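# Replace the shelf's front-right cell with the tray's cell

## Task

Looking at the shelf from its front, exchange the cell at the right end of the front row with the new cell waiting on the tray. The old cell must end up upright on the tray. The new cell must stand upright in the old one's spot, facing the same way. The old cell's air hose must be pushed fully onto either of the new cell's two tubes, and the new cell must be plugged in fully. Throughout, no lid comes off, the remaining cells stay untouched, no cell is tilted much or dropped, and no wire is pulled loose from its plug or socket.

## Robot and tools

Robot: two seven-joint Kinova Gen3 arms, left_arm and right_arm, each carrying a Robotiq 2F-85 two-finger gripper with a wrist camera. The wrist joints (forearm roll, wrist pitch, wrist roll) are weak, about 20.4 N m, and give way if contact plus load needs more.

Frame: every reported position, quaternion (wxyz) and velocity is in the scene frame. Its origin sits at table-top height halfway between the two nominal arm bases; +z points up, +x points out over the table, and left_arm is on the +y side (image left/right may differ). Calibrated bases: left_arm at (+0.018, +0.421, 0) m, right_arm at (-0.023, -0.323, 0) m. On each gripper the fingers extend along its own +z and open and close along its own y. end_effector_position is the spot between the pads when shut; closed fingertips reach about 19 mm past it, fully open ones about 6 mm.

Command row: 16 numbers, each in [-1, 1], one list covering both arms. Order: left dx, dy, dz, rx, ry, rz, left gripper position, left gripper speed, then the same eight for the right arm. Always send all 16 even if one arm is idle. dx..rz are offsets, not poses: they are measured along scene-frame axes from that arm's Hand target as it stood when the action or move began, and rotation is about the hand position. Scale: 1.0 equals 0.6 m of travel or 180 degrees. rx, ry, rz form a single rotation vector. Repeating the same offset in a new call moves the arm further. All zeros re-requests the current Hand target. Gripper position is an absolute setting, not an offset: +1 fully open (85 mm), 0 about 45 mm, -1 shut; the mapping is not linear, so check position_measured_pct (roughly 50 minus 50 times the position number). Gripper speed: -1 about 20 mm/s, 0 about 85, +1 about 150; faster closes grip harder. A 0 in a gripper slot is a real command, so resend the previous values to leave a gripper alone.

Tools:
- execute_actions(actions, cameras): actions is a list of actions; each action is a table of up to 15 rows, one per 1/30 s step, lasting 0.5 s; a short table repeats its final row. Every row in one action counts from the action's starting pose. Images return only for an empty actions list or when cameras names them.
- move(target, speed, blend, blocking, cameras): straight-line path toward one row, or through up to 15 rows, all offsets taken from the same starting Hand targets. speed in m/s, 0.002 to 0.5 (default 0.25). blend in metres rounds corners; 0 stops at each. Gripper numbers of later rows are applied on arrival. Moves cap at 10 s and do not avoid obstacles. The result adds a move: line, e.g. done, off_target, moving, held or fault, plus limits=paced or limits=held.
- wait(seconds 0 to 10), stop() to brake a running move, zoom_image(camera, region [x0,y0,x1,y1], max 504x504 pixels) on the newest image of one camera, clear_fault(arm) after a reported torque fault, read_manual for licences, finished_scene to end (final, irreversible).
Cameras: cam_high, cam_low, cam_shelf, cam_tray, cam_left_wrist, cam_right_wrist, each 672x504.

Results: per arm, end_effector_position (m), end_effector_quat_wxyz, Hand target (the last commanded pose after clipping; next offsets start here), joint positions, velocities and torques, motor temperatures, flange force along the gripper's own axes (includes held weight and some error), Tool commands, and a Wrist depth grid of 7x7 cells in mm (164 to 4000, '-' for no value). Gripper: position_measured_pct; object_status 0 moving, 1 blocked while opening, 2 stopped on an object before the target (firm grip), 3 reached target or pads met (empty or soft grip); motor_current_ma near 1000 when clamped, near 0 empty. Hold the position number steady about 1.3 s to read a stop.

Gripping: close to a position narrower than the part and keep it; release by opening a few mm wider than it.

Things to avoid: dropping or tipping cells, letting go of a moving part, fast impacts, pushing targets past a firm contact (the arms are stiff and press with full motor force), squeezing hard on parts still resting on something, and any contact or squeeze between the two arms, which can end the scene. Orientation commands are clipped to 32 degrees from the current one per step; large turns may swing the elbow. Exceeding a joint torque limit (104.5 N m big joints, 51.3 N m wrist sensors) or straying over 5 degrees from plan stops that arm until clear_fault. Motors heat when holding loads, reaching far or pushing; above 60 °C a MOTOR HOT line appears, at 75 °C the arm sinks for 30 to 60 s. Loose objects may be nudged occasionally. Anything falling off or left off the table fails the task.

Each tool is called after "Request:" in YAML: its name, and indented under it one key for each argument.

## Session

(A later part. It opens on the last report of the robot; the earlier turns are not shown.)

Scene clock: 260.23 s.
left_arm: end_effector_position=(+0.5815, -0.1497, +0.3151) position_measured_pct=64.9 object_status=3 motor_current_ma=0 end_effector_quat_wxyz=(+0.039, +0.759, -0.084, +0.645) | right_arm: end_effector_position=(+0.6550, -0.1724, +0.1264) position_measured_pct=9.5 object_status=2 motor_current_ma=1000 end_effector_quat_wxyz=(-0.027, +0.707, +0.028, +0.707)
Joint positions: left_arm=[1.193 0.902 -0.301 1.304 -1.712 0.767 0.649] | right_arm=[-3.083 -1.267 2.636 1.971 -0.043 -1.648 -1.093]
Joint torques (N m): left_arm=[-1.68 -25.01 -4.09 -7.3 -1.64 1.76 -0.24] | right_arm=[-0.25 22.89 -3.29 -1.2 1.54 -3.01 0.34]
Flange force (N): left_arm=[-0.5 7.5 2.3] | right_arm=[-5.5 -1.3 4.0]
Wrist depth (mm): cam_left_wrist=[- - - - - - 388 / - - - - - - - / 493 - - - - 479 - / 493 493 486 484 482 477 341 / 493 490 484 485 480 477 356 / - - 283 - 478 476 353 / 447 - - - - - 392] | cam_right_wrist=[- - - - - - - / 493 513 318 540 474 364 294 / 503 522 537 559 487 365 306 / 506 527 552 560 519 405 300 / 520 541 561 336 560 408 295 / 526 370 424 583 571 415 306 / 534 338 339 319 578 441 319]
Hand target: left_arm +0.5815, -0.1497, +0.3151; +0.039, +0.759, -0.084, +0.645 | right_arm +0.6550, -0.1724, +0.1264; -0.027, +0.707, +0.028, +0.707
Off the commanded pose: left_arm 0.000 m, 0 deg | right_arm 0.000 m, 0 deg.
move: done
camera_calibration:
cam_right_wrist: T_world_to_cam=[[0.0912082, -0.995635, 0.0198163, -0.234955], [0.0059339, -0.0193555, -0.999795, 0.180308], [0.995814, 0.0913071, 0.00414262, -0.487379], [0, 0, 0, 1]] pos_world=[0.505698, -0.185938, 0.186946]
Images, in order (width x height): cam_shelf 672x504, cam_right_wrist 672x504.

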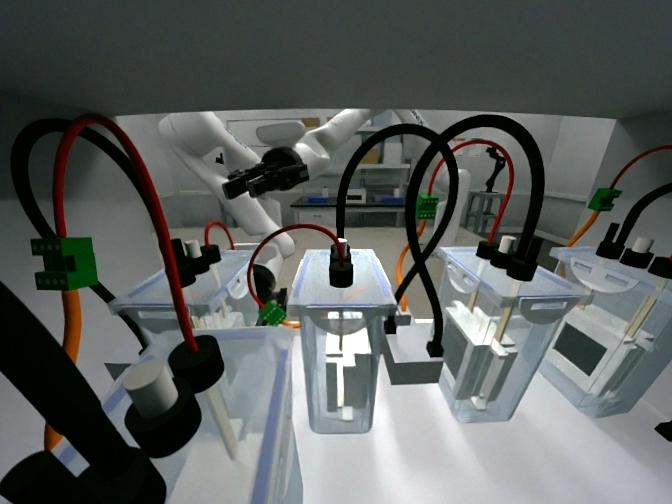

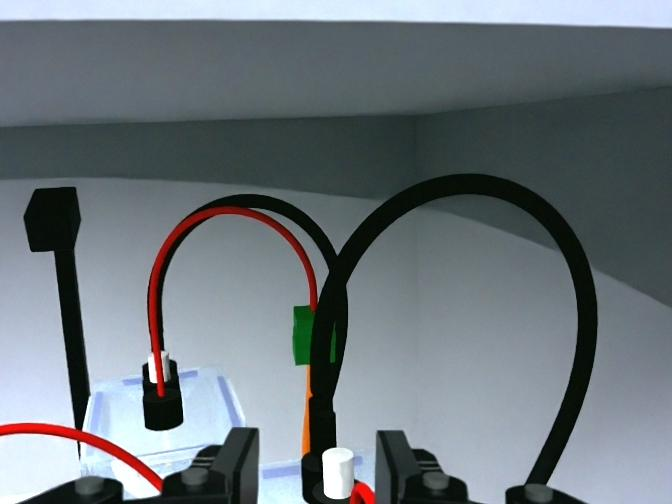

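Request:
move:
  target:
    - [0.2,-0.0353,-0.0,0,0,0,-0.3,-0.7,0,0,0,0,0,0,0.66,-0.9]
    - [0.2,-0.0353,-0.034,0,0,0,-0.3,-0.7,0,0,0,0,0,0,0.66,-0.9]
    - [0.2,-0.0353,-0.034,0,0,0,-0.97,0,0,0,0,0,0,0,0.66,-0.9]
  speed: [0.08,0.04,0.04]

Request:
move:
  target: [0,0,-0.004,0,0,0,-0.97,0,0,0,0,0,0,0,0.66,-0.9]
  speed: 0.02

Request:
move:
  target: [0,0,-0.003,0,0,0,-0.97,0,0,0,0,0,0,0,0.66,-0.9]
  speed: 0.02

Scene clock: 264.57 s.
left_arm: end_effector_position=(+0.7015, -0.1709, +0.2947) position_measured_pct=92.6 object_status=0 motor_current_ma=1000 end_effector_quat_wxyz=(+0.039, +0.759, -0.084, +0.645) | right_arm: end_effector_position=(+0.6550, -0.1724, +0.1264) position_measured_pct=9.5 object_status=2 motor_current_ma=1000 end_effector_quat_wxyz=(-0.027, +0.707, +0.028, +0.707)
Joint positions: left_arm=[0.987 1.106 -0.251 0.894 -1.601 0.647 0.408] | right_arm=[-3.083 -1.267 2.636 1.971 -0.043 -1.648 -1.093]
Joint torques (N m): left_arm=[-0.94 -28.28 -3.07 -8.45 -1.68 0.76 -0.28] | right_arm=[-0.33 22.98 -3.32 -1.13 1.54 -3.05 0.29]
Flange force (N): left_arm=[0.5 7.8 5.1] | right_arm=[-5.8 -1.2 4.3]
Wrist depth (mm): cam_left_wrist=[- - - - - - 386 / - - - - - - - / 495 - - - - 477 - / 496 491 487 484 479 479 341 / 494 490 487 484 478 478 356 / - - 283 - 478 477 354 / 448 - - - - - 393] | cam_right_wrist=[242 248 225 268 241 251 251 / 386 400 415 430 442 335 268 / 394 404 416 438 448 370 - / 396 419 430 442 459 331 274 / 406 424 437 453 466 350 271 / 411 431 444 219 451 354 280 / 289 296 - 467 480 357 283]
Hand target: left_arm +0.7015, -0.1709, +0.2947; +0.039, +0.759, -0.084, +0.645 | right_arm +0.6550, -0.1724, +0.1264; -0.027, +0.707, +0.028, +0.707
Off the commanded pose: left_arm 0.000 m, 0 deg | right_arm 0.000 m, 0 deg.
move: done

Scene clock: 265.27 s.
left_arm: end_effector_position=(+0.7015, -0.1709, +0.2923) position_measured_pct=92.6 object_status=2 motor_current_ma=1000 end_effector_quat_wxyz=(+0.039, +0.759, -0.084, +0.645) | right_arm: end_effector_position=(+0.6550, -0.1724, +0.1264) position_measured_pct=9.5 object_status=2 motor_current_ma=1000 end_effector_quat_wxyz=(-0.027, +0.707, +0.028, +0.707)
Joint positions: left_arm=[0.988 1.109 -0.253 0.896 -1.604 0.647 0.415] | right_arm=[-3.083 -1.267 2.636 1.971 -0.043 -1.648 -1.093]
Joint torques (N m): left_arm=[-1.22 -24.1 -1.97 -5.97 -0.84 0.17 -0.26] | right_arm=[-0.26 22.99 -3.26 -1.22 1.47 -2.97 0.28]
Flange force (N): left_arm=[5.1 7.6 4.0] | right_arm=[-5.8 -1.3 3.8]
Wrist depth (mm): cam_left_wrist=[- - - - - - 387 / - - - - - - - / 495 - - - - 479 - / 496 492 486 484 482 479 341 / 493 490 486 485 479 478 355 / - - 282 - 478 477 353 / 449 - - - - - 393] | cam_right_wrist=[250 226 269 242 251 261 251 / 387 401 415 432 442 335 268 / 393 403 417 437 447 - - / 397 418 430 453 460 332 273 / 405 425 436 453 463 350 271 / 413 429 444 218 451 353 281 / 286 293 - 467 480 357 283]
Hand target: left_arm +0.7015, -0.1709, +0.2923; +0.039, +0.759, -0.084, +0.645 | right_arm +0.6550, -0.1724, +0.1264; -0.027, +0.707, +0.028, +0.707
Off the commanded pose: left_arm 0.000 m, 0 deg | right_arm 0.000 m, 0 deg.
move: done

Scene clock: 265.97 s.
left_arm: end_effector_position=(+0.7015, -0.1709, +0.2905) position_measured_pct=92.6 object_status=2 motor_current_ma=1000 end_effector_quat_wxyz=(+0.039, +0.759, -0.084, +0.645) | right_arm: end_effector_position=(+0.6550, -0.1724, +0.1264) position_measured_pct=9.5 object_status=2 motor_current_ma=1000 end_effector_quat_wxyz=(-0.027, +0.707, +0.028, +0.707)
Joint positions: left_arm=[0.988 1.112 -0.255 0.897 -1.607 0.647 0.42] | right_arm=[-3.083 -1.267 2.636 1.971 -0.043 -1.648 -1.093]
Joint torques (N m): left_arm=[-1.38 -19.57 -0.76 -3.29 0.04 -0.51 -0.27] | right_arm=[-0.35 22.98 -3.32 -1.15 1.53 -3.03 0.29]
Flange force (N): left_arm=[10.2 7.5 3.0] | right_arm=[-5.8 -1.2 4.2]
Wrist depth (mm): cam_left_wrist=[- - - - - - 386 / - - - - - - - / 494 - - - - 478 - / 495 491 488 483 481 479 341 / 494 490 485 484 479 479 356 / - - 283 - 479 478 353 / 449 - - - - - 393] | cam_right_wrist=[257 230 239 248 256 266 251 / 388 400 414 431 441 335 268 / 393 404 418 437 446 - 281 / 397 418 432 452 459 331 274 / 404 425 436 452 463 350 270 / 408 429 444 217 450 354 280 / 285 291 - 467 480 357 283]
Hand target: left_arm +0.7015, -0.1709, +0.2905; +0.039, +0.759, -0.084, +0.645 | right_arm +0.6550, -0.1724, +0.1264; -0.027, +0.707, +0.028, +0.707
Off the commanded pose: left_arm 0.000 m, 0 deg | right_arm 0.000 m, 0 deg.
move: done

Request:
move:
  target: [0,0,-0.0025,0,0,0,-0.97,0,0,0,0,0,0,0,0.66,-0.9]
  speed: 0.02

Request:
move:
  target: [0,0,-0.0025,0,0,0,-0.97,0,0,0,0,0,0,0,0.66,-0.9]
  speed: 0.02

Scene clock: 266.83 s.
left_arm: end_effector_position=(+0.7015, -0.1709, +0.2890) position_measured_pct=92.6 object_status=2 motor_current_ma=1000 end_effector_quat_wxyz=(+0.039, +0.759, -0.084, +0.645) | right_arm: end_effector_position=(+0.6550, -0.1724, +0.1264) position_measured_pct=9.5 object_status=2 motor_current_ma=1000 end_effector_quat_wxyz=(-0.027, +0.707, +0.028, +0.707)
Joint positions: left_arm=[0.989 1.114 -0.256 0.897 -1.609 0.647 0.424] | right_arm=[-3.083 -1.267 2.636 1.971 -0.043 -1.648 -1.093]
Joint torques (N m): left_arm=[-2.4 -18.16 -0.75 -2.69 0.24 -0.71 -0.27] | right_arm=[-0.32 23.05 -3.29 -1.17 1.48 -3.01 0.27]
Flange force (N): left_arm=[11.4 7.3 0.4] | right_arm=[-6.0 -1.2 4.0]
Wrist depth (mm): cam_left_wrist=[- - - - - - 388 / - - - - - - - / 494 - - - - 479 - / 494 493 485 485 480 478 341 / 494 491 485 483 479 478 356 / - - 283 - 479 476 354 / 447 - - - - - 392] | cam_right_wrist=[253 228 239 248 257 268 250 / 386 400 416 431 440 334 267 / 393 404 418 439 448 - 273 / 397 418 430 450 460 332 273 / 403 426 437 451 464 349 270 / 407 428 443 217 450 354 280 / 285 292 - 467 481 357 283]
Hand target: left_arm +0.7015, -0.1708, +0.2890; +0.039, +0.759, -0.084, +0.645 | right_arm +0.6550, -0.1724, +0.1264; -0.027, +0.707, +0.028, +0.707
Off the commanded pose: left_arm 0.000 m, 0 deg | right_arm 0.000 m, 0 deg.
move: done

Scene clock: 267.53 s.
left_arm: end_effector_position=(+0.7015, -0.1709, +0.2875) position_measured_pct=92.6 object_status=2 motor_current_ma=1000 end_effector_quat_wxyz=(+0.039, +0.759, -0.084, +0.645) | right_arm: end_effector_position=(+0.6550, -0.1724, +0.1264) position_measured_pct=9.5 object_status=2 motor_current_ma=1000 end_effector_quat_wxyz=(-0.027, +0.707, +0.028, +0.707)
Joint positions: left_arm=[0.989 1.116 -0.257 0.898 -1.611 0.647 0.429] | right_arm=[-3.083 -1.267 2.636 1.971 -0.043 -1.648 -1.093]
Joint torques (N m): left_arm=[-3.53 -17.74 -1.13 -2.59 0.24 -0.7 -0.29] | right_arm=[-0.44 22.95 -3.35 -0.93 1.51 -2.98 0.34]
Flange force (N): left_arm=[11.5 7.5 -1.8] | right_arm=[-6.1 -1.1 4.7]
Wrist depth (mm): cam_left_wrist=[- - - - - - 387 / - - - - - - - / 494 - - - - 476 - / 495 492 486 484 479 478 341 / 494 490 484 482 478 477 356 / - - 282 - 480 475 354 / 447 - - - - - 392] | cam_right_wrist=[219 225 233 245 256 267 249 / 386 400 416 431 441 333 267 / 394 404 418 439 447 - 272 / 396 419 430 452 459 331 273 / 403 424 435 450 464 349 270 / 407 427 441 217 450 353 280 / 288 294 - 466 480 358 283]
Hand target: left_arm +0.7015, -0.1709, +0.2875; +0.039, +0.759, -0.084, +0.645 | right_arm +0.6550, -0.1724, +0.1264; -0.027, +0.707, +0.028, +0.707
Off the commanded pose: left_arm 0.000 m, 0 deg | right_arm 0.000 m, 0 deg.
move: done

Request:
move:
  target: [-0.0015,0,-0.004,0,0,0,-0.97,0,0,0,0,0,0,0,0.66,-0.9]
  speed: 0.02

Request:
move:
  target: [0,0,-0.0035,0,0,0,-0.97,0,0,0,0,0,0,0,0.66,-0.9]
  speed: 0.02

Request:
move:
  target: [0,0,-0.0035,0,0,0,-0.97,0,0,0,0,0,0,0,0.66,-0.9]
  speed: 0.02
  cameras: ["cam_shelf"]

Request:
zoom_image:
  camera: "cam_shelf"
  region: [125, 185, 225, 285]

Scene clock: 268.73 s.
left_arm: end_effector_position=(+0.7006, -0.1709, +0.2851) position_measured_pct=92.6 object_status=2 motor_current_ma=1000 end_effector_quat_wxyz=(+0.039, +0.759, -0.084, +0.645) | right_arm: end_effector_position=(+0.6550, -0.1724, +0.1264) position_measured_pct=9.5 object_status=2 motor_current_ma=1000 end_effector_quat_wxyz=(-0.027, +0.707, +0.028, +0.707)
Joint positions: left_arm=[0.992 1.118 -0.26 0.902 -1.615 0.647 0.438] | right_arm=[-3.083 -1.267 2.636 1.971 -0.043 -1.648 -1.093]
Joint torques (N m): left_arm=[-2.2 -14.73 0.27 0.44 1.32 -0.7 -0.31] | right_arm=[-0.38 23.05 -3.39 -1.12 1.48 -2.99 0.3]
Flange force (N): left_arm=[16.0 9.5 4.4] | right_arm=[-6.1 -1.0 4.2]
Wrist depth (mm): cam_left_wrist=[- - - - - - 387 / - - - - - - - / 496 - - - - 477 - / 496 492 486 484 479 478 341 / 493 491 485 485 479 479 356 / - - 282 - 479 476 354 / 448 - - - - - 392] | cam_right_wrist=[215 222 230 243 255 270 249 / 388 401 415 431 441 332 266 / 394 405 419 439 450 326 271 / 398 418 430 453 461 331 273 / 404 425 436 452 464 349 270 / 409 429 441 217 452 354 280 / 291 297 - 464 481 358 283]
Hand target: left_arm +0.7006, -0.1709, +0.2851; +0.039, +0.759, -0.084, +0.645 | right_arm +0.6550, -0.1724, +0.1264; -0.027, +0.707, +0.028, +0.707
Off the commanded pose: left_arm 0.000 m, 0 deg | right_arm 0.000 m, 0 deg.
move: done

Scene clock: 269.43 s.
left_arm: end_effector_position=(+0.7006, -0.1709, +0.2831) position_measured_pct=92.6 object_status=2 motor_current_ma=1000 end_effector_quat_wxyz=(+0.039, +0.759, -0.084, +0.645) | right_arm: end_effector_position=(+0.6550, -0.1724, +0.1264) position_measured_pct=9.5 object_status=2 motor_current_ma=1000 end_effector_quat_wxyz=(-0.027, +0.707, +0.028, +0.707)
Joint positions: left_arm=[0.993 1.121 -0.262 0.903 -1.618 0.647 0.444] | right_arm=[-3.083 -1.267 2.636 1.971 -0.043 -1.648 -1.093]
Joint torques (N m): left_arm=[-5.94 -7.43 0.78 5.78 3.13 -0.67 -0.35] | right_arm=[0.01 22.85 -3.21 -1.09 1.38 -3.05 0.16]
Flange force (N): left_arm=[24.3 13.4 2.5] | right_arm=[-5.7 -1.8 4.4]
Wrist depth (mm): cam_left_wrist=[- - - - - - 387 / - - - - - - - / 495 - - - - 475 - / 497 493 487 485 481 478 342 / 494 490 485 485 479 478 356 / - - 283 - 479 478 354 / 449 - - - - - 393] | cam_right_wrist=[215 221 230 243 253 268 249 / 388 401 416 432 441 334 266 / 395 405 419 440 450 352 272 / 398 419 430 452 460 332 273 / 403 424 435 451 464 349 271 / 411 428 440 217 453 355 281 / 291 296 - 465 483 359 283]
Hand target: left_arm +0.7006, -0.1709, +0.2830; +0.039, +0.759, -0.084, +0.645 | right_arm +0.6550, -0.1724, +0.1264; -0.027, +0.707, +0.028, +0.707
Off the commanded pose: left_arm 0.000 m, 0 deg | right_arm 0.000 m, 0 deg.
move: done

Scene clock: 270.13 s.
left_arm: end_effector_position=(+0.7006, -0.1709, +0.2810) position_measured_pct=92.6 object_status=2 motor_current_ma=1000 end_effector_quat_wxyz=(+0.039, +0.759, -0.084, +0.645) | right_arm: end_effector_position=(+0.6550, -0.1724, +0.1264) position_measured_pct=9.5 object_status=2 motor_current_ma=1000 end_effector_quat_wxyz=(-0.027, +0.707, +0.028, +0.707)
Joint positions: left_arm=[0.993 1.124 -0.264 0.904 -1.62 0.647 0.45] | right_arm=[-3.083 -1.267 2.636 1.971 -0.043 -1.648 -1.093]
Joint torques (N m): left_arm=[-10.25 -0.42 1.08 10.68 4.84 -0.7 -0.37] | right_arm=[0.54 21.83 -2.87 0.2 0.97 -3.07 -0.09]
Flange force (N): left_arm=[31.8 16.9 -1.3] | right_arm=[-5.1 -3.3 8.6]
Wrist depth (mm): cam_left_wrist=[- - - - - - 387 / - - - - - - - / 495 - - - - 479 - / 497 492 485 483 480 477 342 / 494 491 483 484 478 477 356 / - - 283 - 478 479 355 / 448 - - - - - 393] | cam_right_wrist=[215 221 229 242 252 267 250 / 388 402 417 431 440 334 268 / 395 406 420 441 449 354 272 / 398 419 431 454 460 332 274 / 407 425 437 453 462 351 271 / 412 429 441 218 454 356 282 / 292 297 - 469 485 360 284]
Hand target: left_arm +0.7006, -0.1709, +0.2809; +0.039, +0.759, -0.084, +0.645 | right_arm +0.6550, -0.1724, +0.1264; -0.027, +0.707, +0.028, +0.707
Off the commanded pose: left_arm 0.000 m, 0 deg | right_arm 0.000 m, 0 deg.
move: done
Images, in order (width x height): cam_shelf 672x504.

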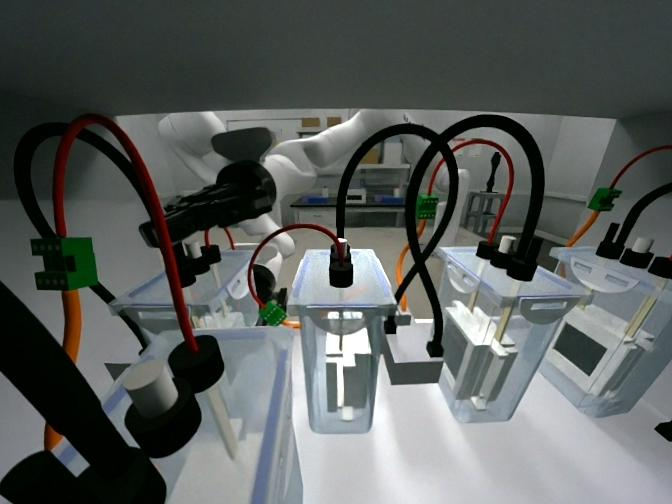

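Scaled by 5.040 from the camera's 672x504 image, which has a finer 960x720 frame.

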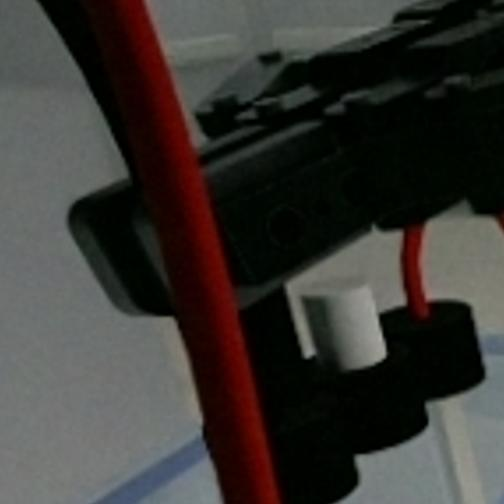

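Request:
move:
  target: [0.0015,0,0.0125,0,0,0,-0.97,0,0,0,0,0,0,0,0.66,-0.9]
  speed: 0.03

Request:
move:
  target:
    - [0,0,0,0,0,0,-0.3,-0.7,0,0,0,0,0,0,0.66,-0.9]
    - [0,0,0.035,0,0,0,-0.3,-0.7,0,0,0,0,0,0,0.66,-0.9]
    - [-0.2,0.0353,0.045,0,0,0,-0.3,-0.7,0,0,0,0,0,0,0.66,-0.9]
  speed: [0.04,0.04,0.08]
  cameras: ["all"]

Request:
zoom_image:
  camera: "cam_shelf"
  region: [125, 185, 225, 285]

Request:
zoom_image:
  camera: "cam_right_wrist"
  region: [260, 360, 400, 504]

Scene clock: 271.23 s.
left_arm: end_effector_position=(+0.7016, -0.1708, +0.2883) position_measured_pct=92.6 object_status=2 motor_current_ma=1000 end_effector_quat_wxyz=(+0.038, +0.759, -0.084, +0.645) | right_arm: end_effector_position=(+0.6550, -0.1724, +0.1264) position_measured_pct=9.5 object_status=2 motor_current_ma=1000 end_effector_quat_wxyz=(-0.027, +0.707, +0.028, +0.707)
Joint positions: left_arm=[0.989 1.115 -0.257 0.898 -1.609 0.647 0.426] | right_arm=[-3.083 -1.267 2.636 1.971 -0.043 -1.648 -1.093]
Joint torques (N m): left_arm=[-3.29 -22.43 -2.38 -4.77 -0.52 0.41 -0.21] | right_arm=[-0.71 23.45 -3.62 -1.28 1.64 -3.12 0.4]
Flange force (N): left_arm=[7.0 9.4 2.1] | right_arm=[-6.7 -0.3 4.1]
Wrist depth (mm): cam_left_wrist=[- - - - - - 388 / - - - - - - - / 495 - - - - 477 - / 495 493 487 484 481 479 342 / 494 491 485 482 480 477 356 / - - 283 - 478 476 354 / 447 - - - - - 392] | cam_right_wrist=[231 234 240 246 252 259 252 / 387 401 416 431 442 337 270 / 394 404 418 439 447 - - / 398 418 431 441 460 332 275 / 407 425 437 453 464 350 271 / 409 429 443 218 450 354 281 / 283 291 - 467 477 356 283]
Hand target: left_arm +0.7015, -0.1709, +0.2884; +0.039, +0.759, -0.084, +0.645 | right_arm +0.6550, -0.1724, +0.1264; -0.027, +0.707, +0.028, +0.707
Off the commanded pose: left_arm 0.000 m, 0 deg | right_arm 0.000 m, 0 deg.
move: done

Scene clock: 274.67 s.
left_arm: end_effector_position=(+0.5815, -0.1497, +0.3154) position_measured_pct=64.9 object_status=3 motor_current_ma=0 end_effector_quat_wxyz=(+0.038, +0.759, -0.084, +0.645) | right_arm: end_effector_position=(+0.6550, -0.1724, +0.1264) position_measured_pct=9.5 object_status=2 motor_current_ma=1000 end_effector_quat_wxyz=(-0.027, +0.707, +0.028, +0.707)
Joint positions: left_arm=[1.195 0.902 -0.305 1.304 -1.709 0.765 0.648] | right_arm=[-3.083 -1.267 2.636 1.971 -0.043 -1.648 -1.093]
Joint torques (N m): left_arm=[-1.6 -25.04 -4.1 -7.25 -1.63 1.75 -0.25] | right_arm=[-0.39 22.98 -3.32 -1.15 1.58 -3.01 0.34]
Flange force (N): left_arm=[-0.5 7.6 2.6] | right_arm=[-5.7 -1.1 4.1]
Wrist depth (mm): cam_left_wrist=[- - - - - - 388 / - - - - - - - / 493 - - - - 476 - / 496 493 486 484 480 478 342 / 494 489 485 484 479 476 355 / - - 282 - 477 478 354 / 448 - - - - - 391] | cam_right_wrist=[- - - - - - - / 479 512 526 546 460 363 294 / 502 523 537 559 505 368 306 / 507 529 552 562 517 405 300 / 519 542 561 333 561 408 295 / 527 371 424 584 572 415 306 / 533 338 338 319 576 441 319]
Hand target: left_arm +0.5815, -0.1497, +0.3154; +0.039, +0.759, -0.084, +0.645 | right_arm +0.6550, -0.1724, +0.1264; -0.027, +0.707, +0.028, +0.707
Off the commanded pose: left_arm 0.000 m, 0 deg | right_arm 0.000 m, 0 deg.
move: done
camera_calibration:
cam_left_wrist: T_world_to_cam=[[-0.198906, -0.979824, -0.0195458, -0.032232], [-0.148796, 0.0499069, -0.987608, 0.462584], [0.968657, -0.193532, -0.155721, -0.399544], [0, 0, 0, 1]] pos_world=[0.44944, -0.131992, 0.394004]
cam_right_wrist: T_world_to_cam=[[0.0912082, -0.995635, 0.0198163, -0.234955], [0.0059339, -0.0193555, -0.999795, 0.180308], [0.995814, 0.0913071, 0.00414262, -0.487379], [0, 0, 0, 1]] pos_world=[0.505698, -0.185938, 0.186946]

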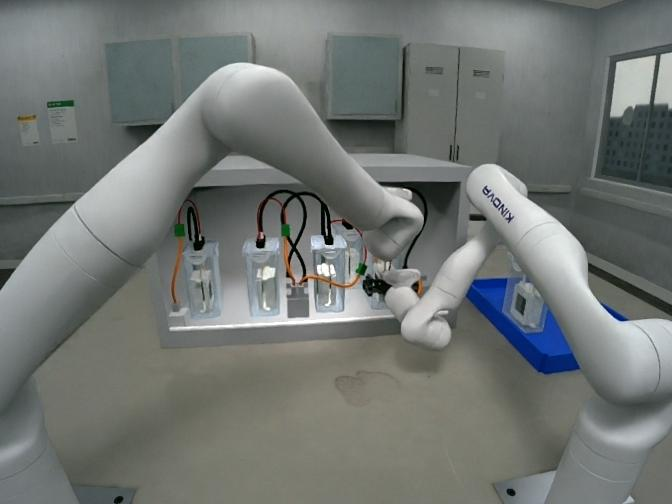

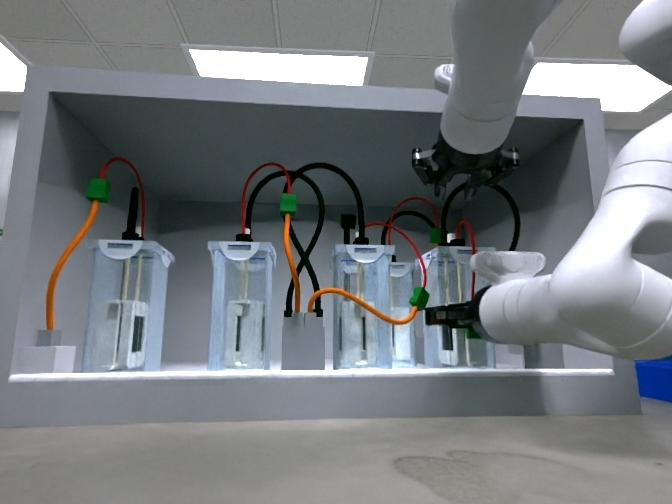

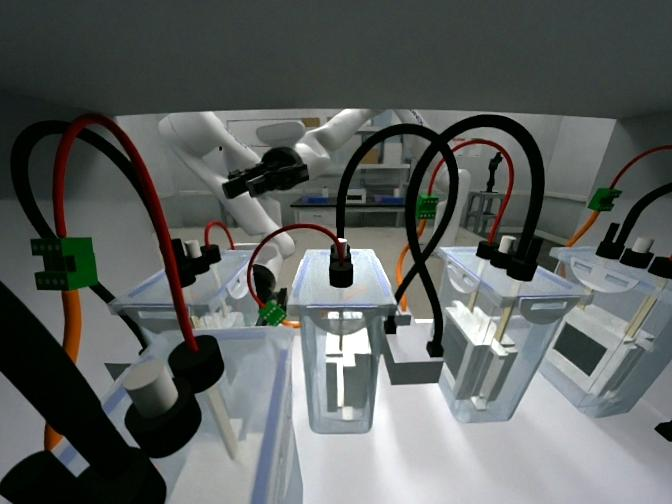

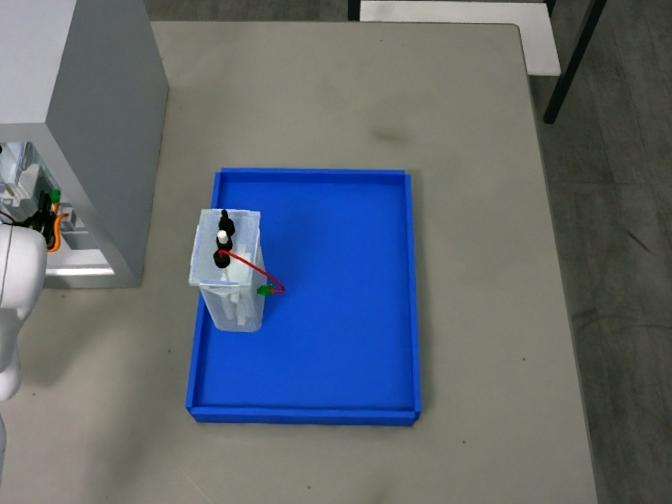

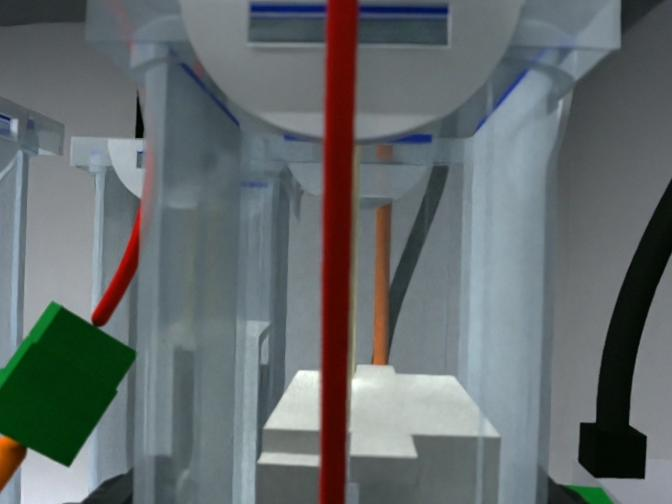

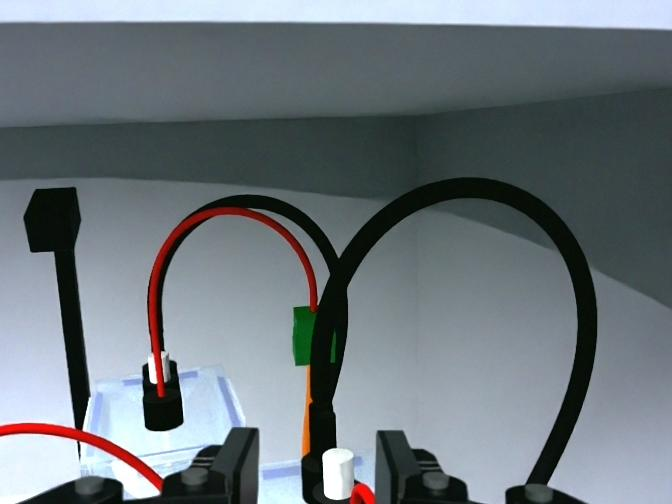

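Scaled by 5.040 from the camera's 672x504 image, which has a finer 960x720 frame.

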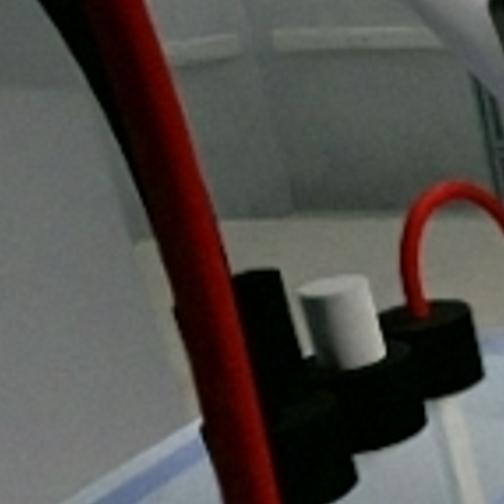

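Scaled by 3.500.

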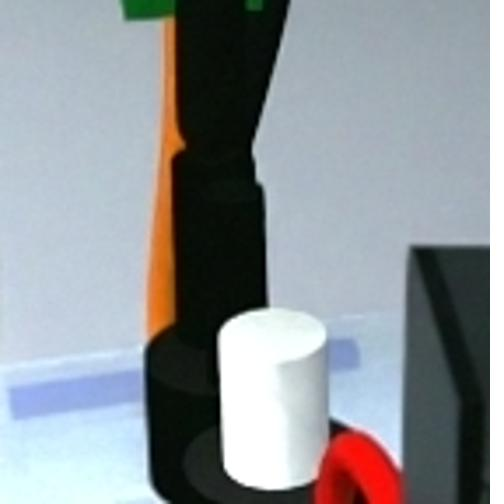

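Request:
move:
  target: [0.04,0.07,-0.025,0,0,-0.12,-0.3,-0.7,0,0,0,0,0,0,0.66,-0.9]
  speed: 0.1
  cameras: ["cam_right_wrist","cam_low"]

Request:
zoom_image:
  camera: "cam_right_wrist"
  region: [240, 340, 400, 504]

Scene clock: 277.93 s.
left_arm: end_effector_position=(+0.6055, -0.1077, +0.3004) position_measured_pct=64.9 object_status=3 motor_current_ma=0 end_effector_quat_wxyz=(+0.159, +0.729, -0.225, +0.626) | right_arm: end_effector_position=(+0.6550, -0.1724, +0.1264) position_measured_pct=9.5 object_status=2 motor_current_ma=1000 end_effector_quat_wxyz=(-0.027, +0.707, +0.028, +0.707)
Joint positions: left_arm=[0.883 0.76 -0.173 1.679 -2.808 0.691 1.419] | right_arm=[-3.083 -1.267 2.636 1.971 -0.043 -1.648 -1.093]
Joint torques (N m): left_arm=[-1.49 -23.08 -1.8 -6.89 -0.29 2.83 -0.24] | right_arm=[-0.42 22.9 -3.45 -1.09 1.53 -2.98 0.29]
Flange force (N): left_arm=[0.4 5.5 6.2] | right_arm=[-5.8 -0.9 4.2]
Wrist depth (mm): cam_left_wrist=[- - - - - - 388 / - - - - - - - / 495 - - - - 478 - / 496 492 488 486 479 477 341 / 493 491 487 485 480 477 356 / - - 282 - 479 476 354 / 449 - - - - - 393] | cam_right_wrist=[203 211 218 226 233 244 261 / 447 487 530 498 411 353 307 / 462 497 549 523 408 344 312 / 458 514 546 516 438 353 318 / 461 522 549 493 445 379 323 / 338 334 560 500 449 367 328 / 308 305 313 264 437 372 332]
Hand target: left_arm +0.6055, -0.1077, +0.3004; +0.159, +0.729, -0.225, +0.626 | right_arm +0.6550, -0.1724, +0.1264; -0.027, +0.707, +0.028, +0.707
Off the commanded pose: left_arm 0.000 m, 0 deg | right_arm 0.000 m, 0 deg.
move: done
camera_calibration:
cam_right_wrist: T_world_to_cam=[[0.0912082, -0.995635, 0.0198163, -0.234955], [0.0059339, -0.0193555, -0.999795, 0.180308], [0.995814, 0.0913071, 0.00414262, -0.487379], [0, 0, 0, 1]] pos_world=[0.505698, -0.185938, 0.186946]
Images, in order (width x height): cam_low 672x504, cam_right_wrist 672x504.

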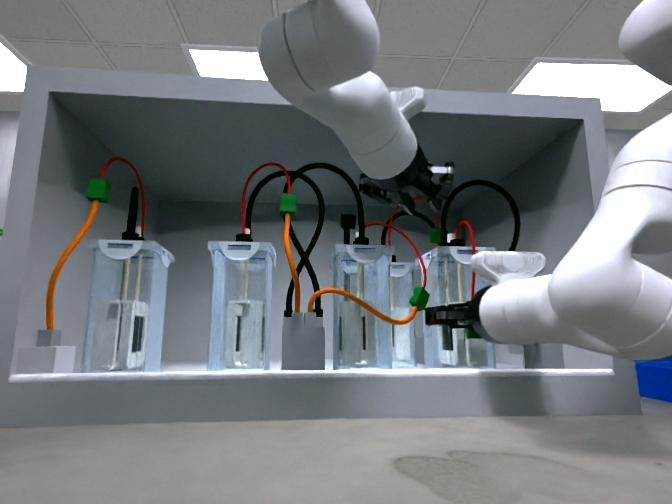

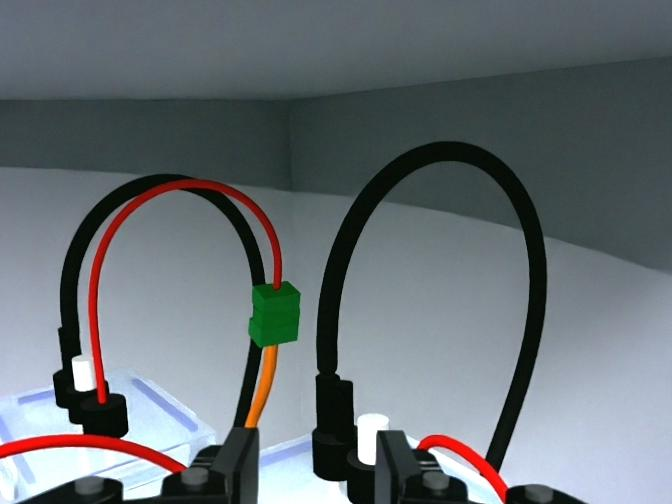

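Scaled by 3.073.

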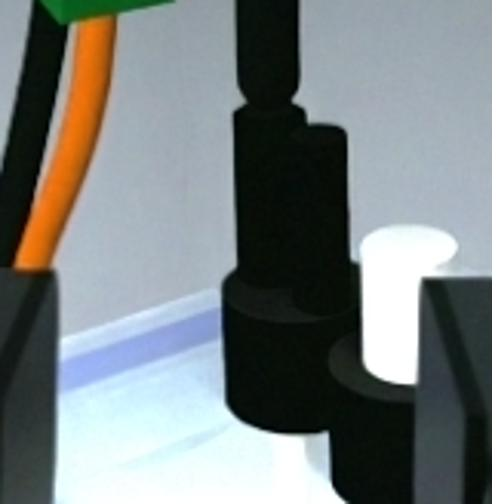

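Request:
zoom_image:
  camera: "cam_low"
  region: [400, 190, 600, 390]

Request:
execute_actions:
  actions: []

Request:
zoom_image:
  camera: "cam_tray"
  region: [0, 130, 160, 290]

Request:
zoom_image:
  camera: "cam_high"
  region: [330, 200, 480, 350]

Scaled by 2.520 from the camera's 672x504 image, which has a finer 960x720 frame.

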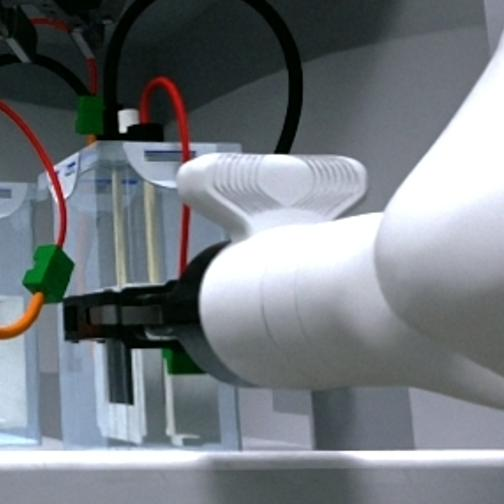

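Scene clock: 278.37 s.
left_arm: end_effector_position=(+0.6055, -0.1077, +0.3004) position_measured_pct=64.9 object_status=3 motor_current_ma=0 end_effector_quat_wxyz=(+0.159, +0.729, -0.225, +0.626) | right_arm: end_effector_position=(+0.6550, -0.1724, +0.1264) position_measured_pct=9.5 object_status=2 motor_current_ma=1000 end_effector_quat_wxyz=(-0.027, +0.707, +0.028, +0.707)
Joint positions: left_arm=[0.883 0.76 -0.173 1.679 -2.808 0.691 1.419] | right_arm=[-3.083 -1.267 2.636 1.971 -0.043 -1.648 -1.093]
Joint velocities: within noise
Joint torques (N m): left_arm=[-1.58 -23.11 -1.85 -6.91 -0.31 2.81 -0.24] | right_arm=[-0.41 22.99 -3.28 -1.13 1.59 -3.03 0.34]
Motor temperatures (°C): left_arm=[43 45 43 46 49 46 48] | right_arm=[43 43 38 41 51 53 50]
Flange force (N): left_arm=[0.3 5.7 6.1] | right_arm=[-5.7 -1.2 4.3]
Wrist depth (mm): cam_left_wrist=[- - - - - - 386 / - - - - - - - / 494 - - - - 477 - / 496 493 486 485 480 478 341 / 493 492 486 484 480 478 356 / - - 282 - 479 478 355 / 448 - - - - - 393] | cam_right_wrist=[204 210 218 226 233 244 261 / 447 487 531 496 411 352 307 / 462 496 548 524 408 345 312 / 457 516 546 514 430 354 318 / 461 522 549 493 446 380 323 / 338 334 560 500 448 367 328 / 309 306 314 264 436 372 332]
Hand target: left_arm +0.6055, -0.1077, +0.3004; +0.159, +0.729, -0.225, +0.626 | right_arm +0.6550, -0.1724, +0.1264; -0.027, +0.707, +0.028, +0.707
Tool commands: left_gripper/position=-0.3 left_gripper/speed=-0.7 right_gripper/position=+0.66 right_gripper/speed=-0.9
Off the commanded pose: left_arm 0.000 m, 0 deg | right_arm 0.000 m, 0 deg.
camera_calibration:
cam_left_wrist: T_world_to_cam=[[-0.545655, -0.837783, -0.0195021, 0.238581], [-0.120006, 0.10115, -0.987607, 0.437317], [0.829373, -0.536553, -0.155732, -0.369518], [0, 0, 0, 1]] pos_world=[0.489132, -0.0426214, 0.379004]
cam_right_wrist: T_world_to_cam=[[0.0912082, -0.995635, 0.0198163, -0.234955], [0.0059339, -0.0193555, -0.999795, 0.180308], [0.995814, 0.0913071, 0.00414262, -0.487379], [0, 0, 0, 1]] pos_world=[0.505698, -0.185938, 0.186946]

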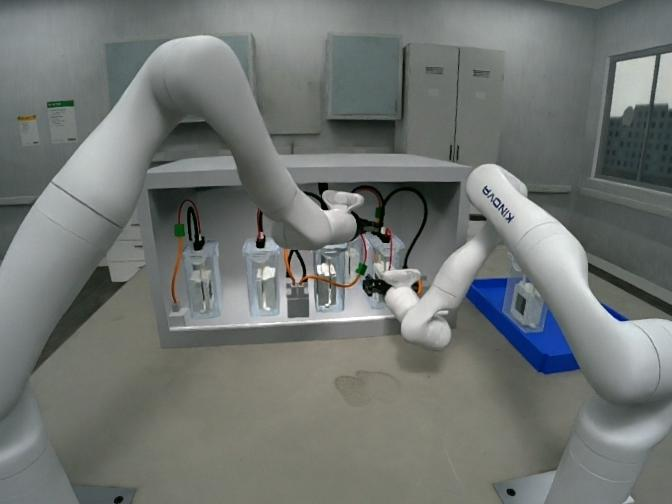

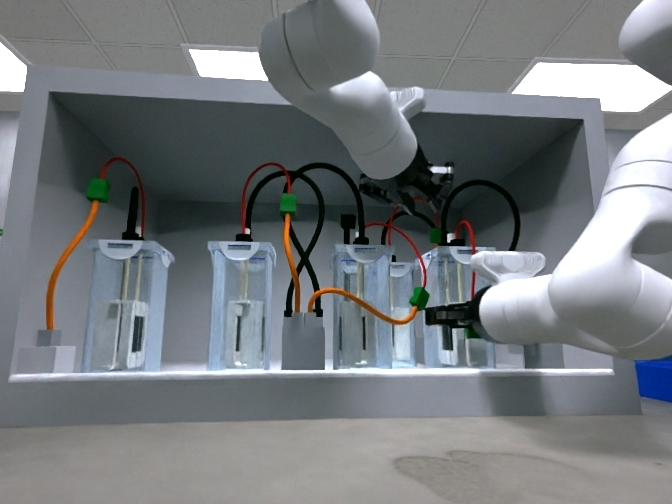

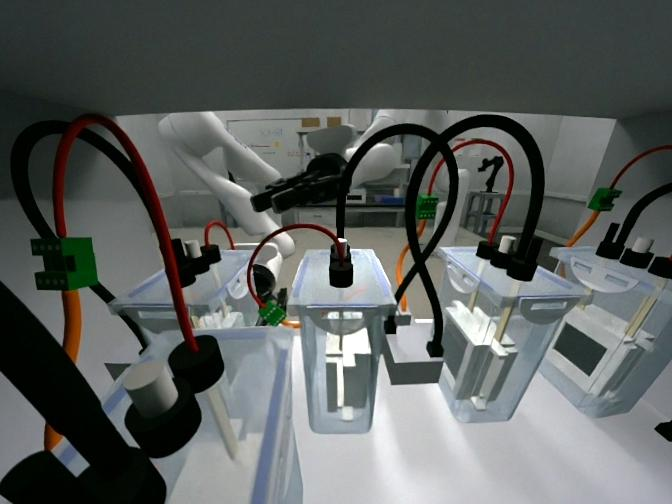

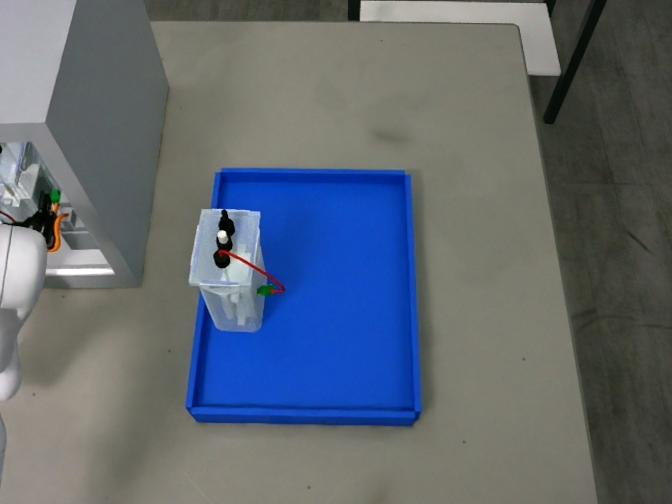

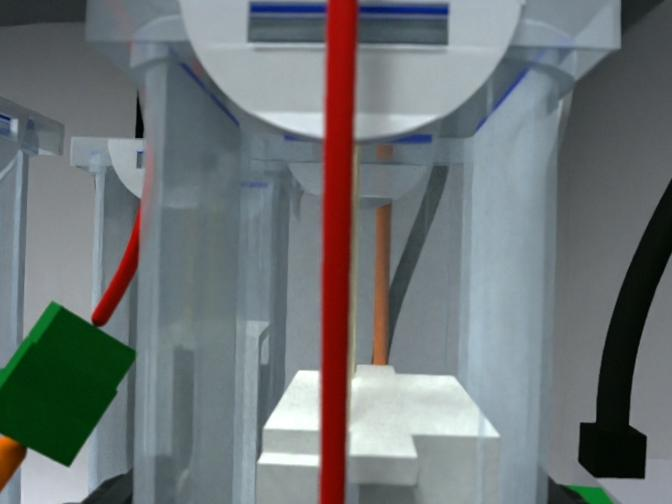

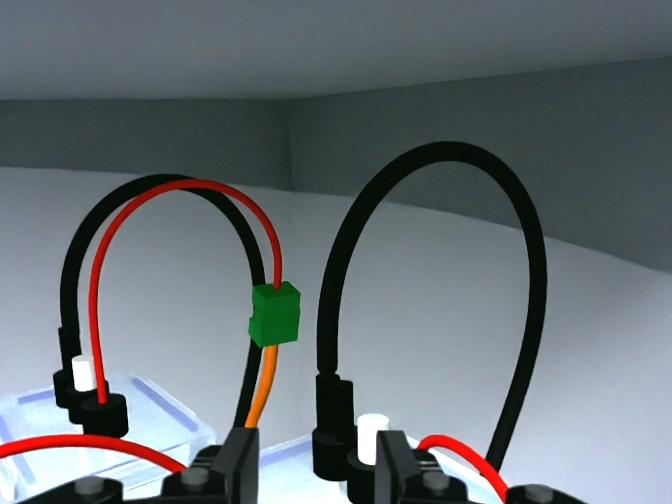

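Scaled by 3.150 from the camera's 672x504 image, which has a finer 960x720 frame.

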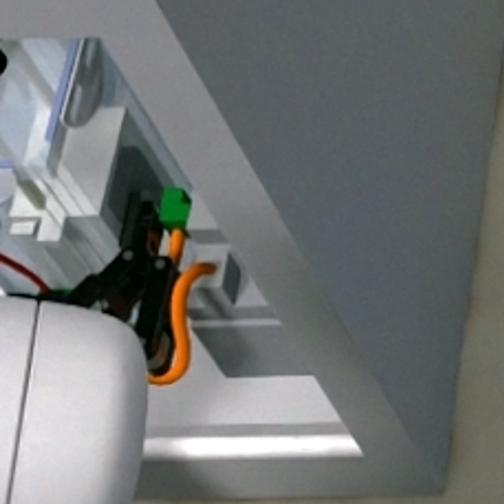

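Scaled by 3.360 from the camera's 672x504 image, which has a finer 960x720 frame.

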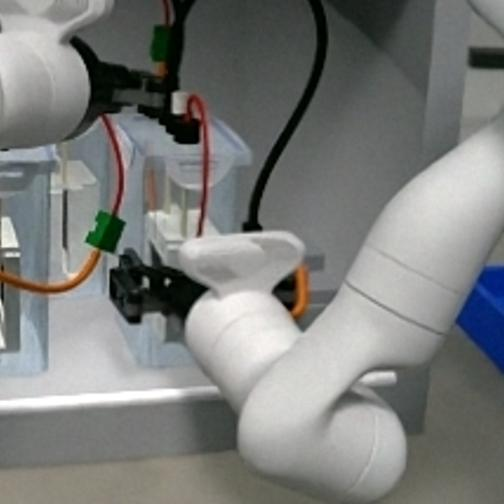

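Request:
move:
  target: [0,0,0,0,0,0,-0.3,-0.7,0,0,0,0,0,0,1,-0.7]
  cameras: ["cam_left_wrist"]

Request:
move:
  target: [0,0,0,0,0,0,-0.3,-0.7,-0.0665,-0.0052,0,0,0,0,1,-0.7]
  speed: 0.05
  cameras: ["cam_low","cam_left_wrist","cam_tray","cam_high"]

Request:
zoom_image:
  camera: "cam_tray"
  region: [0, 130, 160, 290]

Request:
zoom_image:
  camera: "cam_low"
  region: [400, 190, 600, 390]

Scene clock: 280.07 s.
left_arm: end_effector_position=(+0.6055, -0.1077, +0.3004) position_measured_pct=64.9 object_status=3 motor_current_ma=0 end_effector_quat_wxyz=(+0.159, +0.729, -0.225, +0.626) | right_arm: end_effector_position=(+0.6550, -0.1723, +0.1263) position_measured_pct=0.4 object_status=0 motor_current_ma=30 end_effector_quat_wxyz=(-0.028, +0.707, +0.028, +0.707)
Joint positions: left_arm=[0.883 0.76 -0.173 1.679 -2.808 0.691 1.419] | right_arm=[-3.083 -1.267 2.636 1.971 -0.043 -1.648 -1.093]
Joint torques (N m): left_arm=[-1.56 -23.09 -1.82 -6.9 -0.28 2.8 -0.23] | right_arm=[3.52 24.04 -1.39 -1.83 0.21 -4.36 0.39]
Flange force (N): left_arm=[0.3 5.6 6.1] | right_arm=[-7.4 -7.1 5.7]
Wrist depth (mm): cam_left_wrist=[- - - - - - 397 / - - - - - - - / 258 - - 226 - 476 - / 499 494 487 484 479 479 413 / 495 493 342 483 480 477 348 / - - 283 - 193 475 362 / 457 - - - - - 382] | cam_right_wrist=[204 211 218 226 233 244 261 / 446 487 531 497 411 352 307 / 462 497 549 524 408 348 312 / 457 515 548 516 431 354 318 / 462 520 550 495 444 380 323 / 338 334 560 500 448 367 328 / 308 306 381 262 436 372 332]
Hand target: left_arm +0.6055, -0.1077, +0.3004; +0.159, +0.729, -0.225, +0.626 | right_arm +0.6550, -0.1724, +0.1263; -0.027, +0.707, +0.028, +0.707
Off the commanded pose: left_arm 0.000 m, 0 deg | right_arm 0.000 m, 0 deg.
move: done
camera_calibration:
cam_left_wrist: T_world_to_cam=[[-0.545655, -0.837783, -0.0195021, 0.238581], [-0.120006, 0.10115, -0.987607, 0.437317], [0.829373, -0.536553, -0.155732, -0.369518], [0, 0, 0, 1]] pos_world=[0.489132, -0.0426214, 0.379004]
Images, in order (width x height): cam_left_wrist 672x504.

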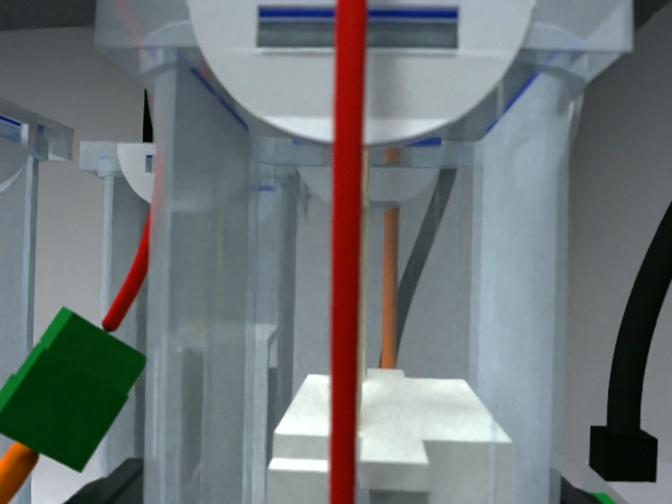

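Scene clock: 281.17 s.
left_arm: end_effector_position=(+0.6055, -0.1077, +0.3004) position_measured_pct=64.9 object_status=3 motor_current_ma=0 end_effector_quat_wxyz=(+0.159, +0.729, -0.225, +0.626) | right_arm: end_effector_position=(+0.6151, -0.1755, +0.1264) position_measured_pct=0.4 object_status=3 motor_current_ma=0 end_effector_quat_wxyz=(-0.027, +0.707, +0.028, +0.707)
Joint positions: left_arm=[0.883 0.76 -0.173 1.679 -2.808 0.691 1.419] | right_arm=[-3.093 -1.279 2.636 2.09 -0.047 -1.783 -1.097]
Joint torques (N m): left_arm=[-1.55 -23.05 -1.85 -6.9 -0.29 2.83 -0.23] | right_arm=[-0.48 21.16 -3.1 -0.17 1.44 -2.4 0.19]
Flange force (N): left_arm=[0.4 5.5 6.1] | right_arm=[-4.5 -1.0 1.5]
Wrist depth (mm): cam_left_wrist=[537 445 530 172 522 521 383 / 536 - - - - 518 362 / 233 296 - - - 211 342 / 533 530 527 525 519 518 338 / 536 455 381 523 520 511 354 / 175 178 322 - 176 471 334 / 426 454 - - - 212 211] | cam_right_wrist=[204 211 218 226 233 244 261 / 447 487 530 497 411 353 307 / 461 497 550 522 409 348 312 / 458 516 546 515 431 354 318 / 460 522 551 495 444 379 323 / 337 334 560 502 447 366 328 / 309 305 381 262 436 372 332]
Hand target: left_arm +0.6055, -0.1077, +0.3004; +0.159, +0.729, -0.225, +0.626 | right_arm +0.6151, -0.1755, +0.1263; -0.027, +0.707, +0.028, +0.707
Off the commanded pose: left_arm 0.000 m, 0 deg | right_arm 0.000 m, 0 deg.
move: done
camera_calibration:
cam_left_wrist: T_world_to_cam=[[-0.545655, -0.837783, -0.0195021, 0.238581], [-0.120006, 0.10115, -0.987607, 0.437317], [0.829373, -0.536553, -0.155732, -0.369518], [0, 0, 0, 1]] pos_world=[0.489132, -0.0426214, 0.379004]
Images, in order (width x height): cam_high 672x504, cam_low 672x504, cam_tray 672x504, cam_left_wrist 672x504.

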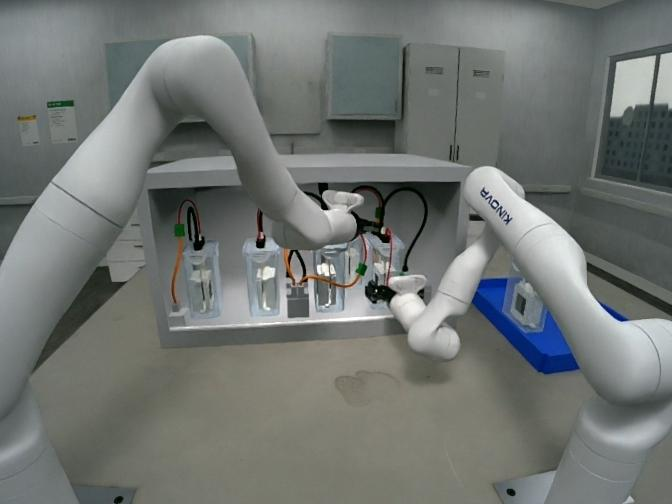

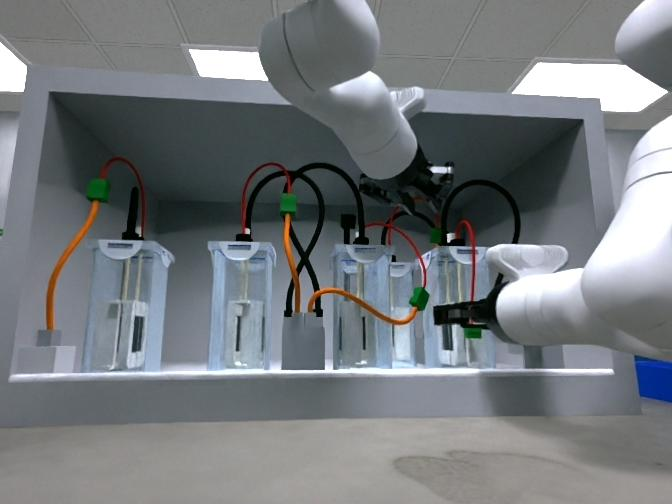

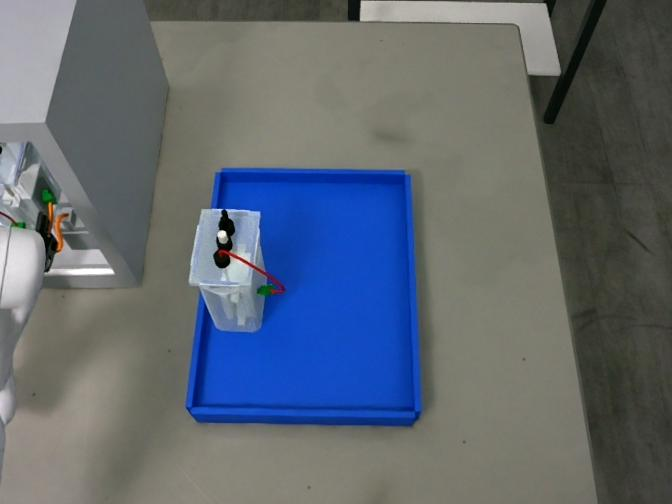

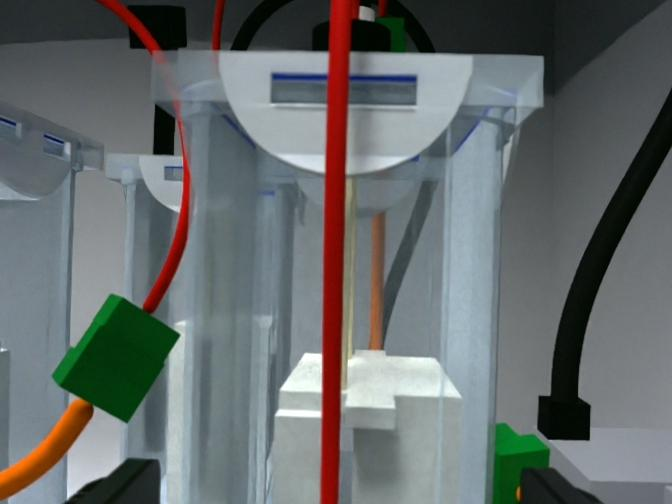

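Scaled by 3.150 from the camera's 672x504 image, which has a finer 960x720 frame.

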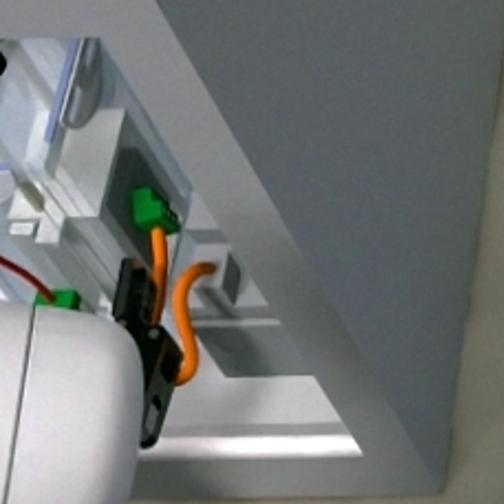

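Scaled by 2.520 from the camera's 672x504 image, which has a finer 960x720 frame.

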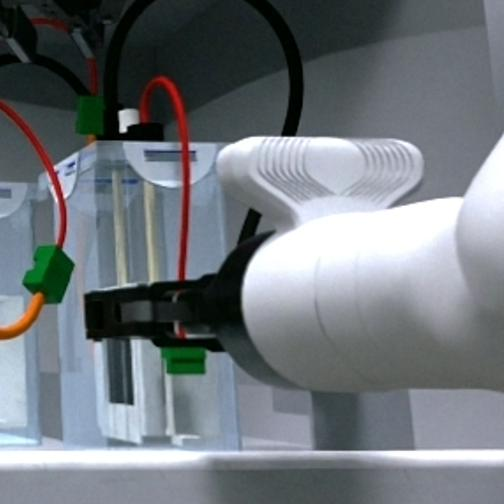

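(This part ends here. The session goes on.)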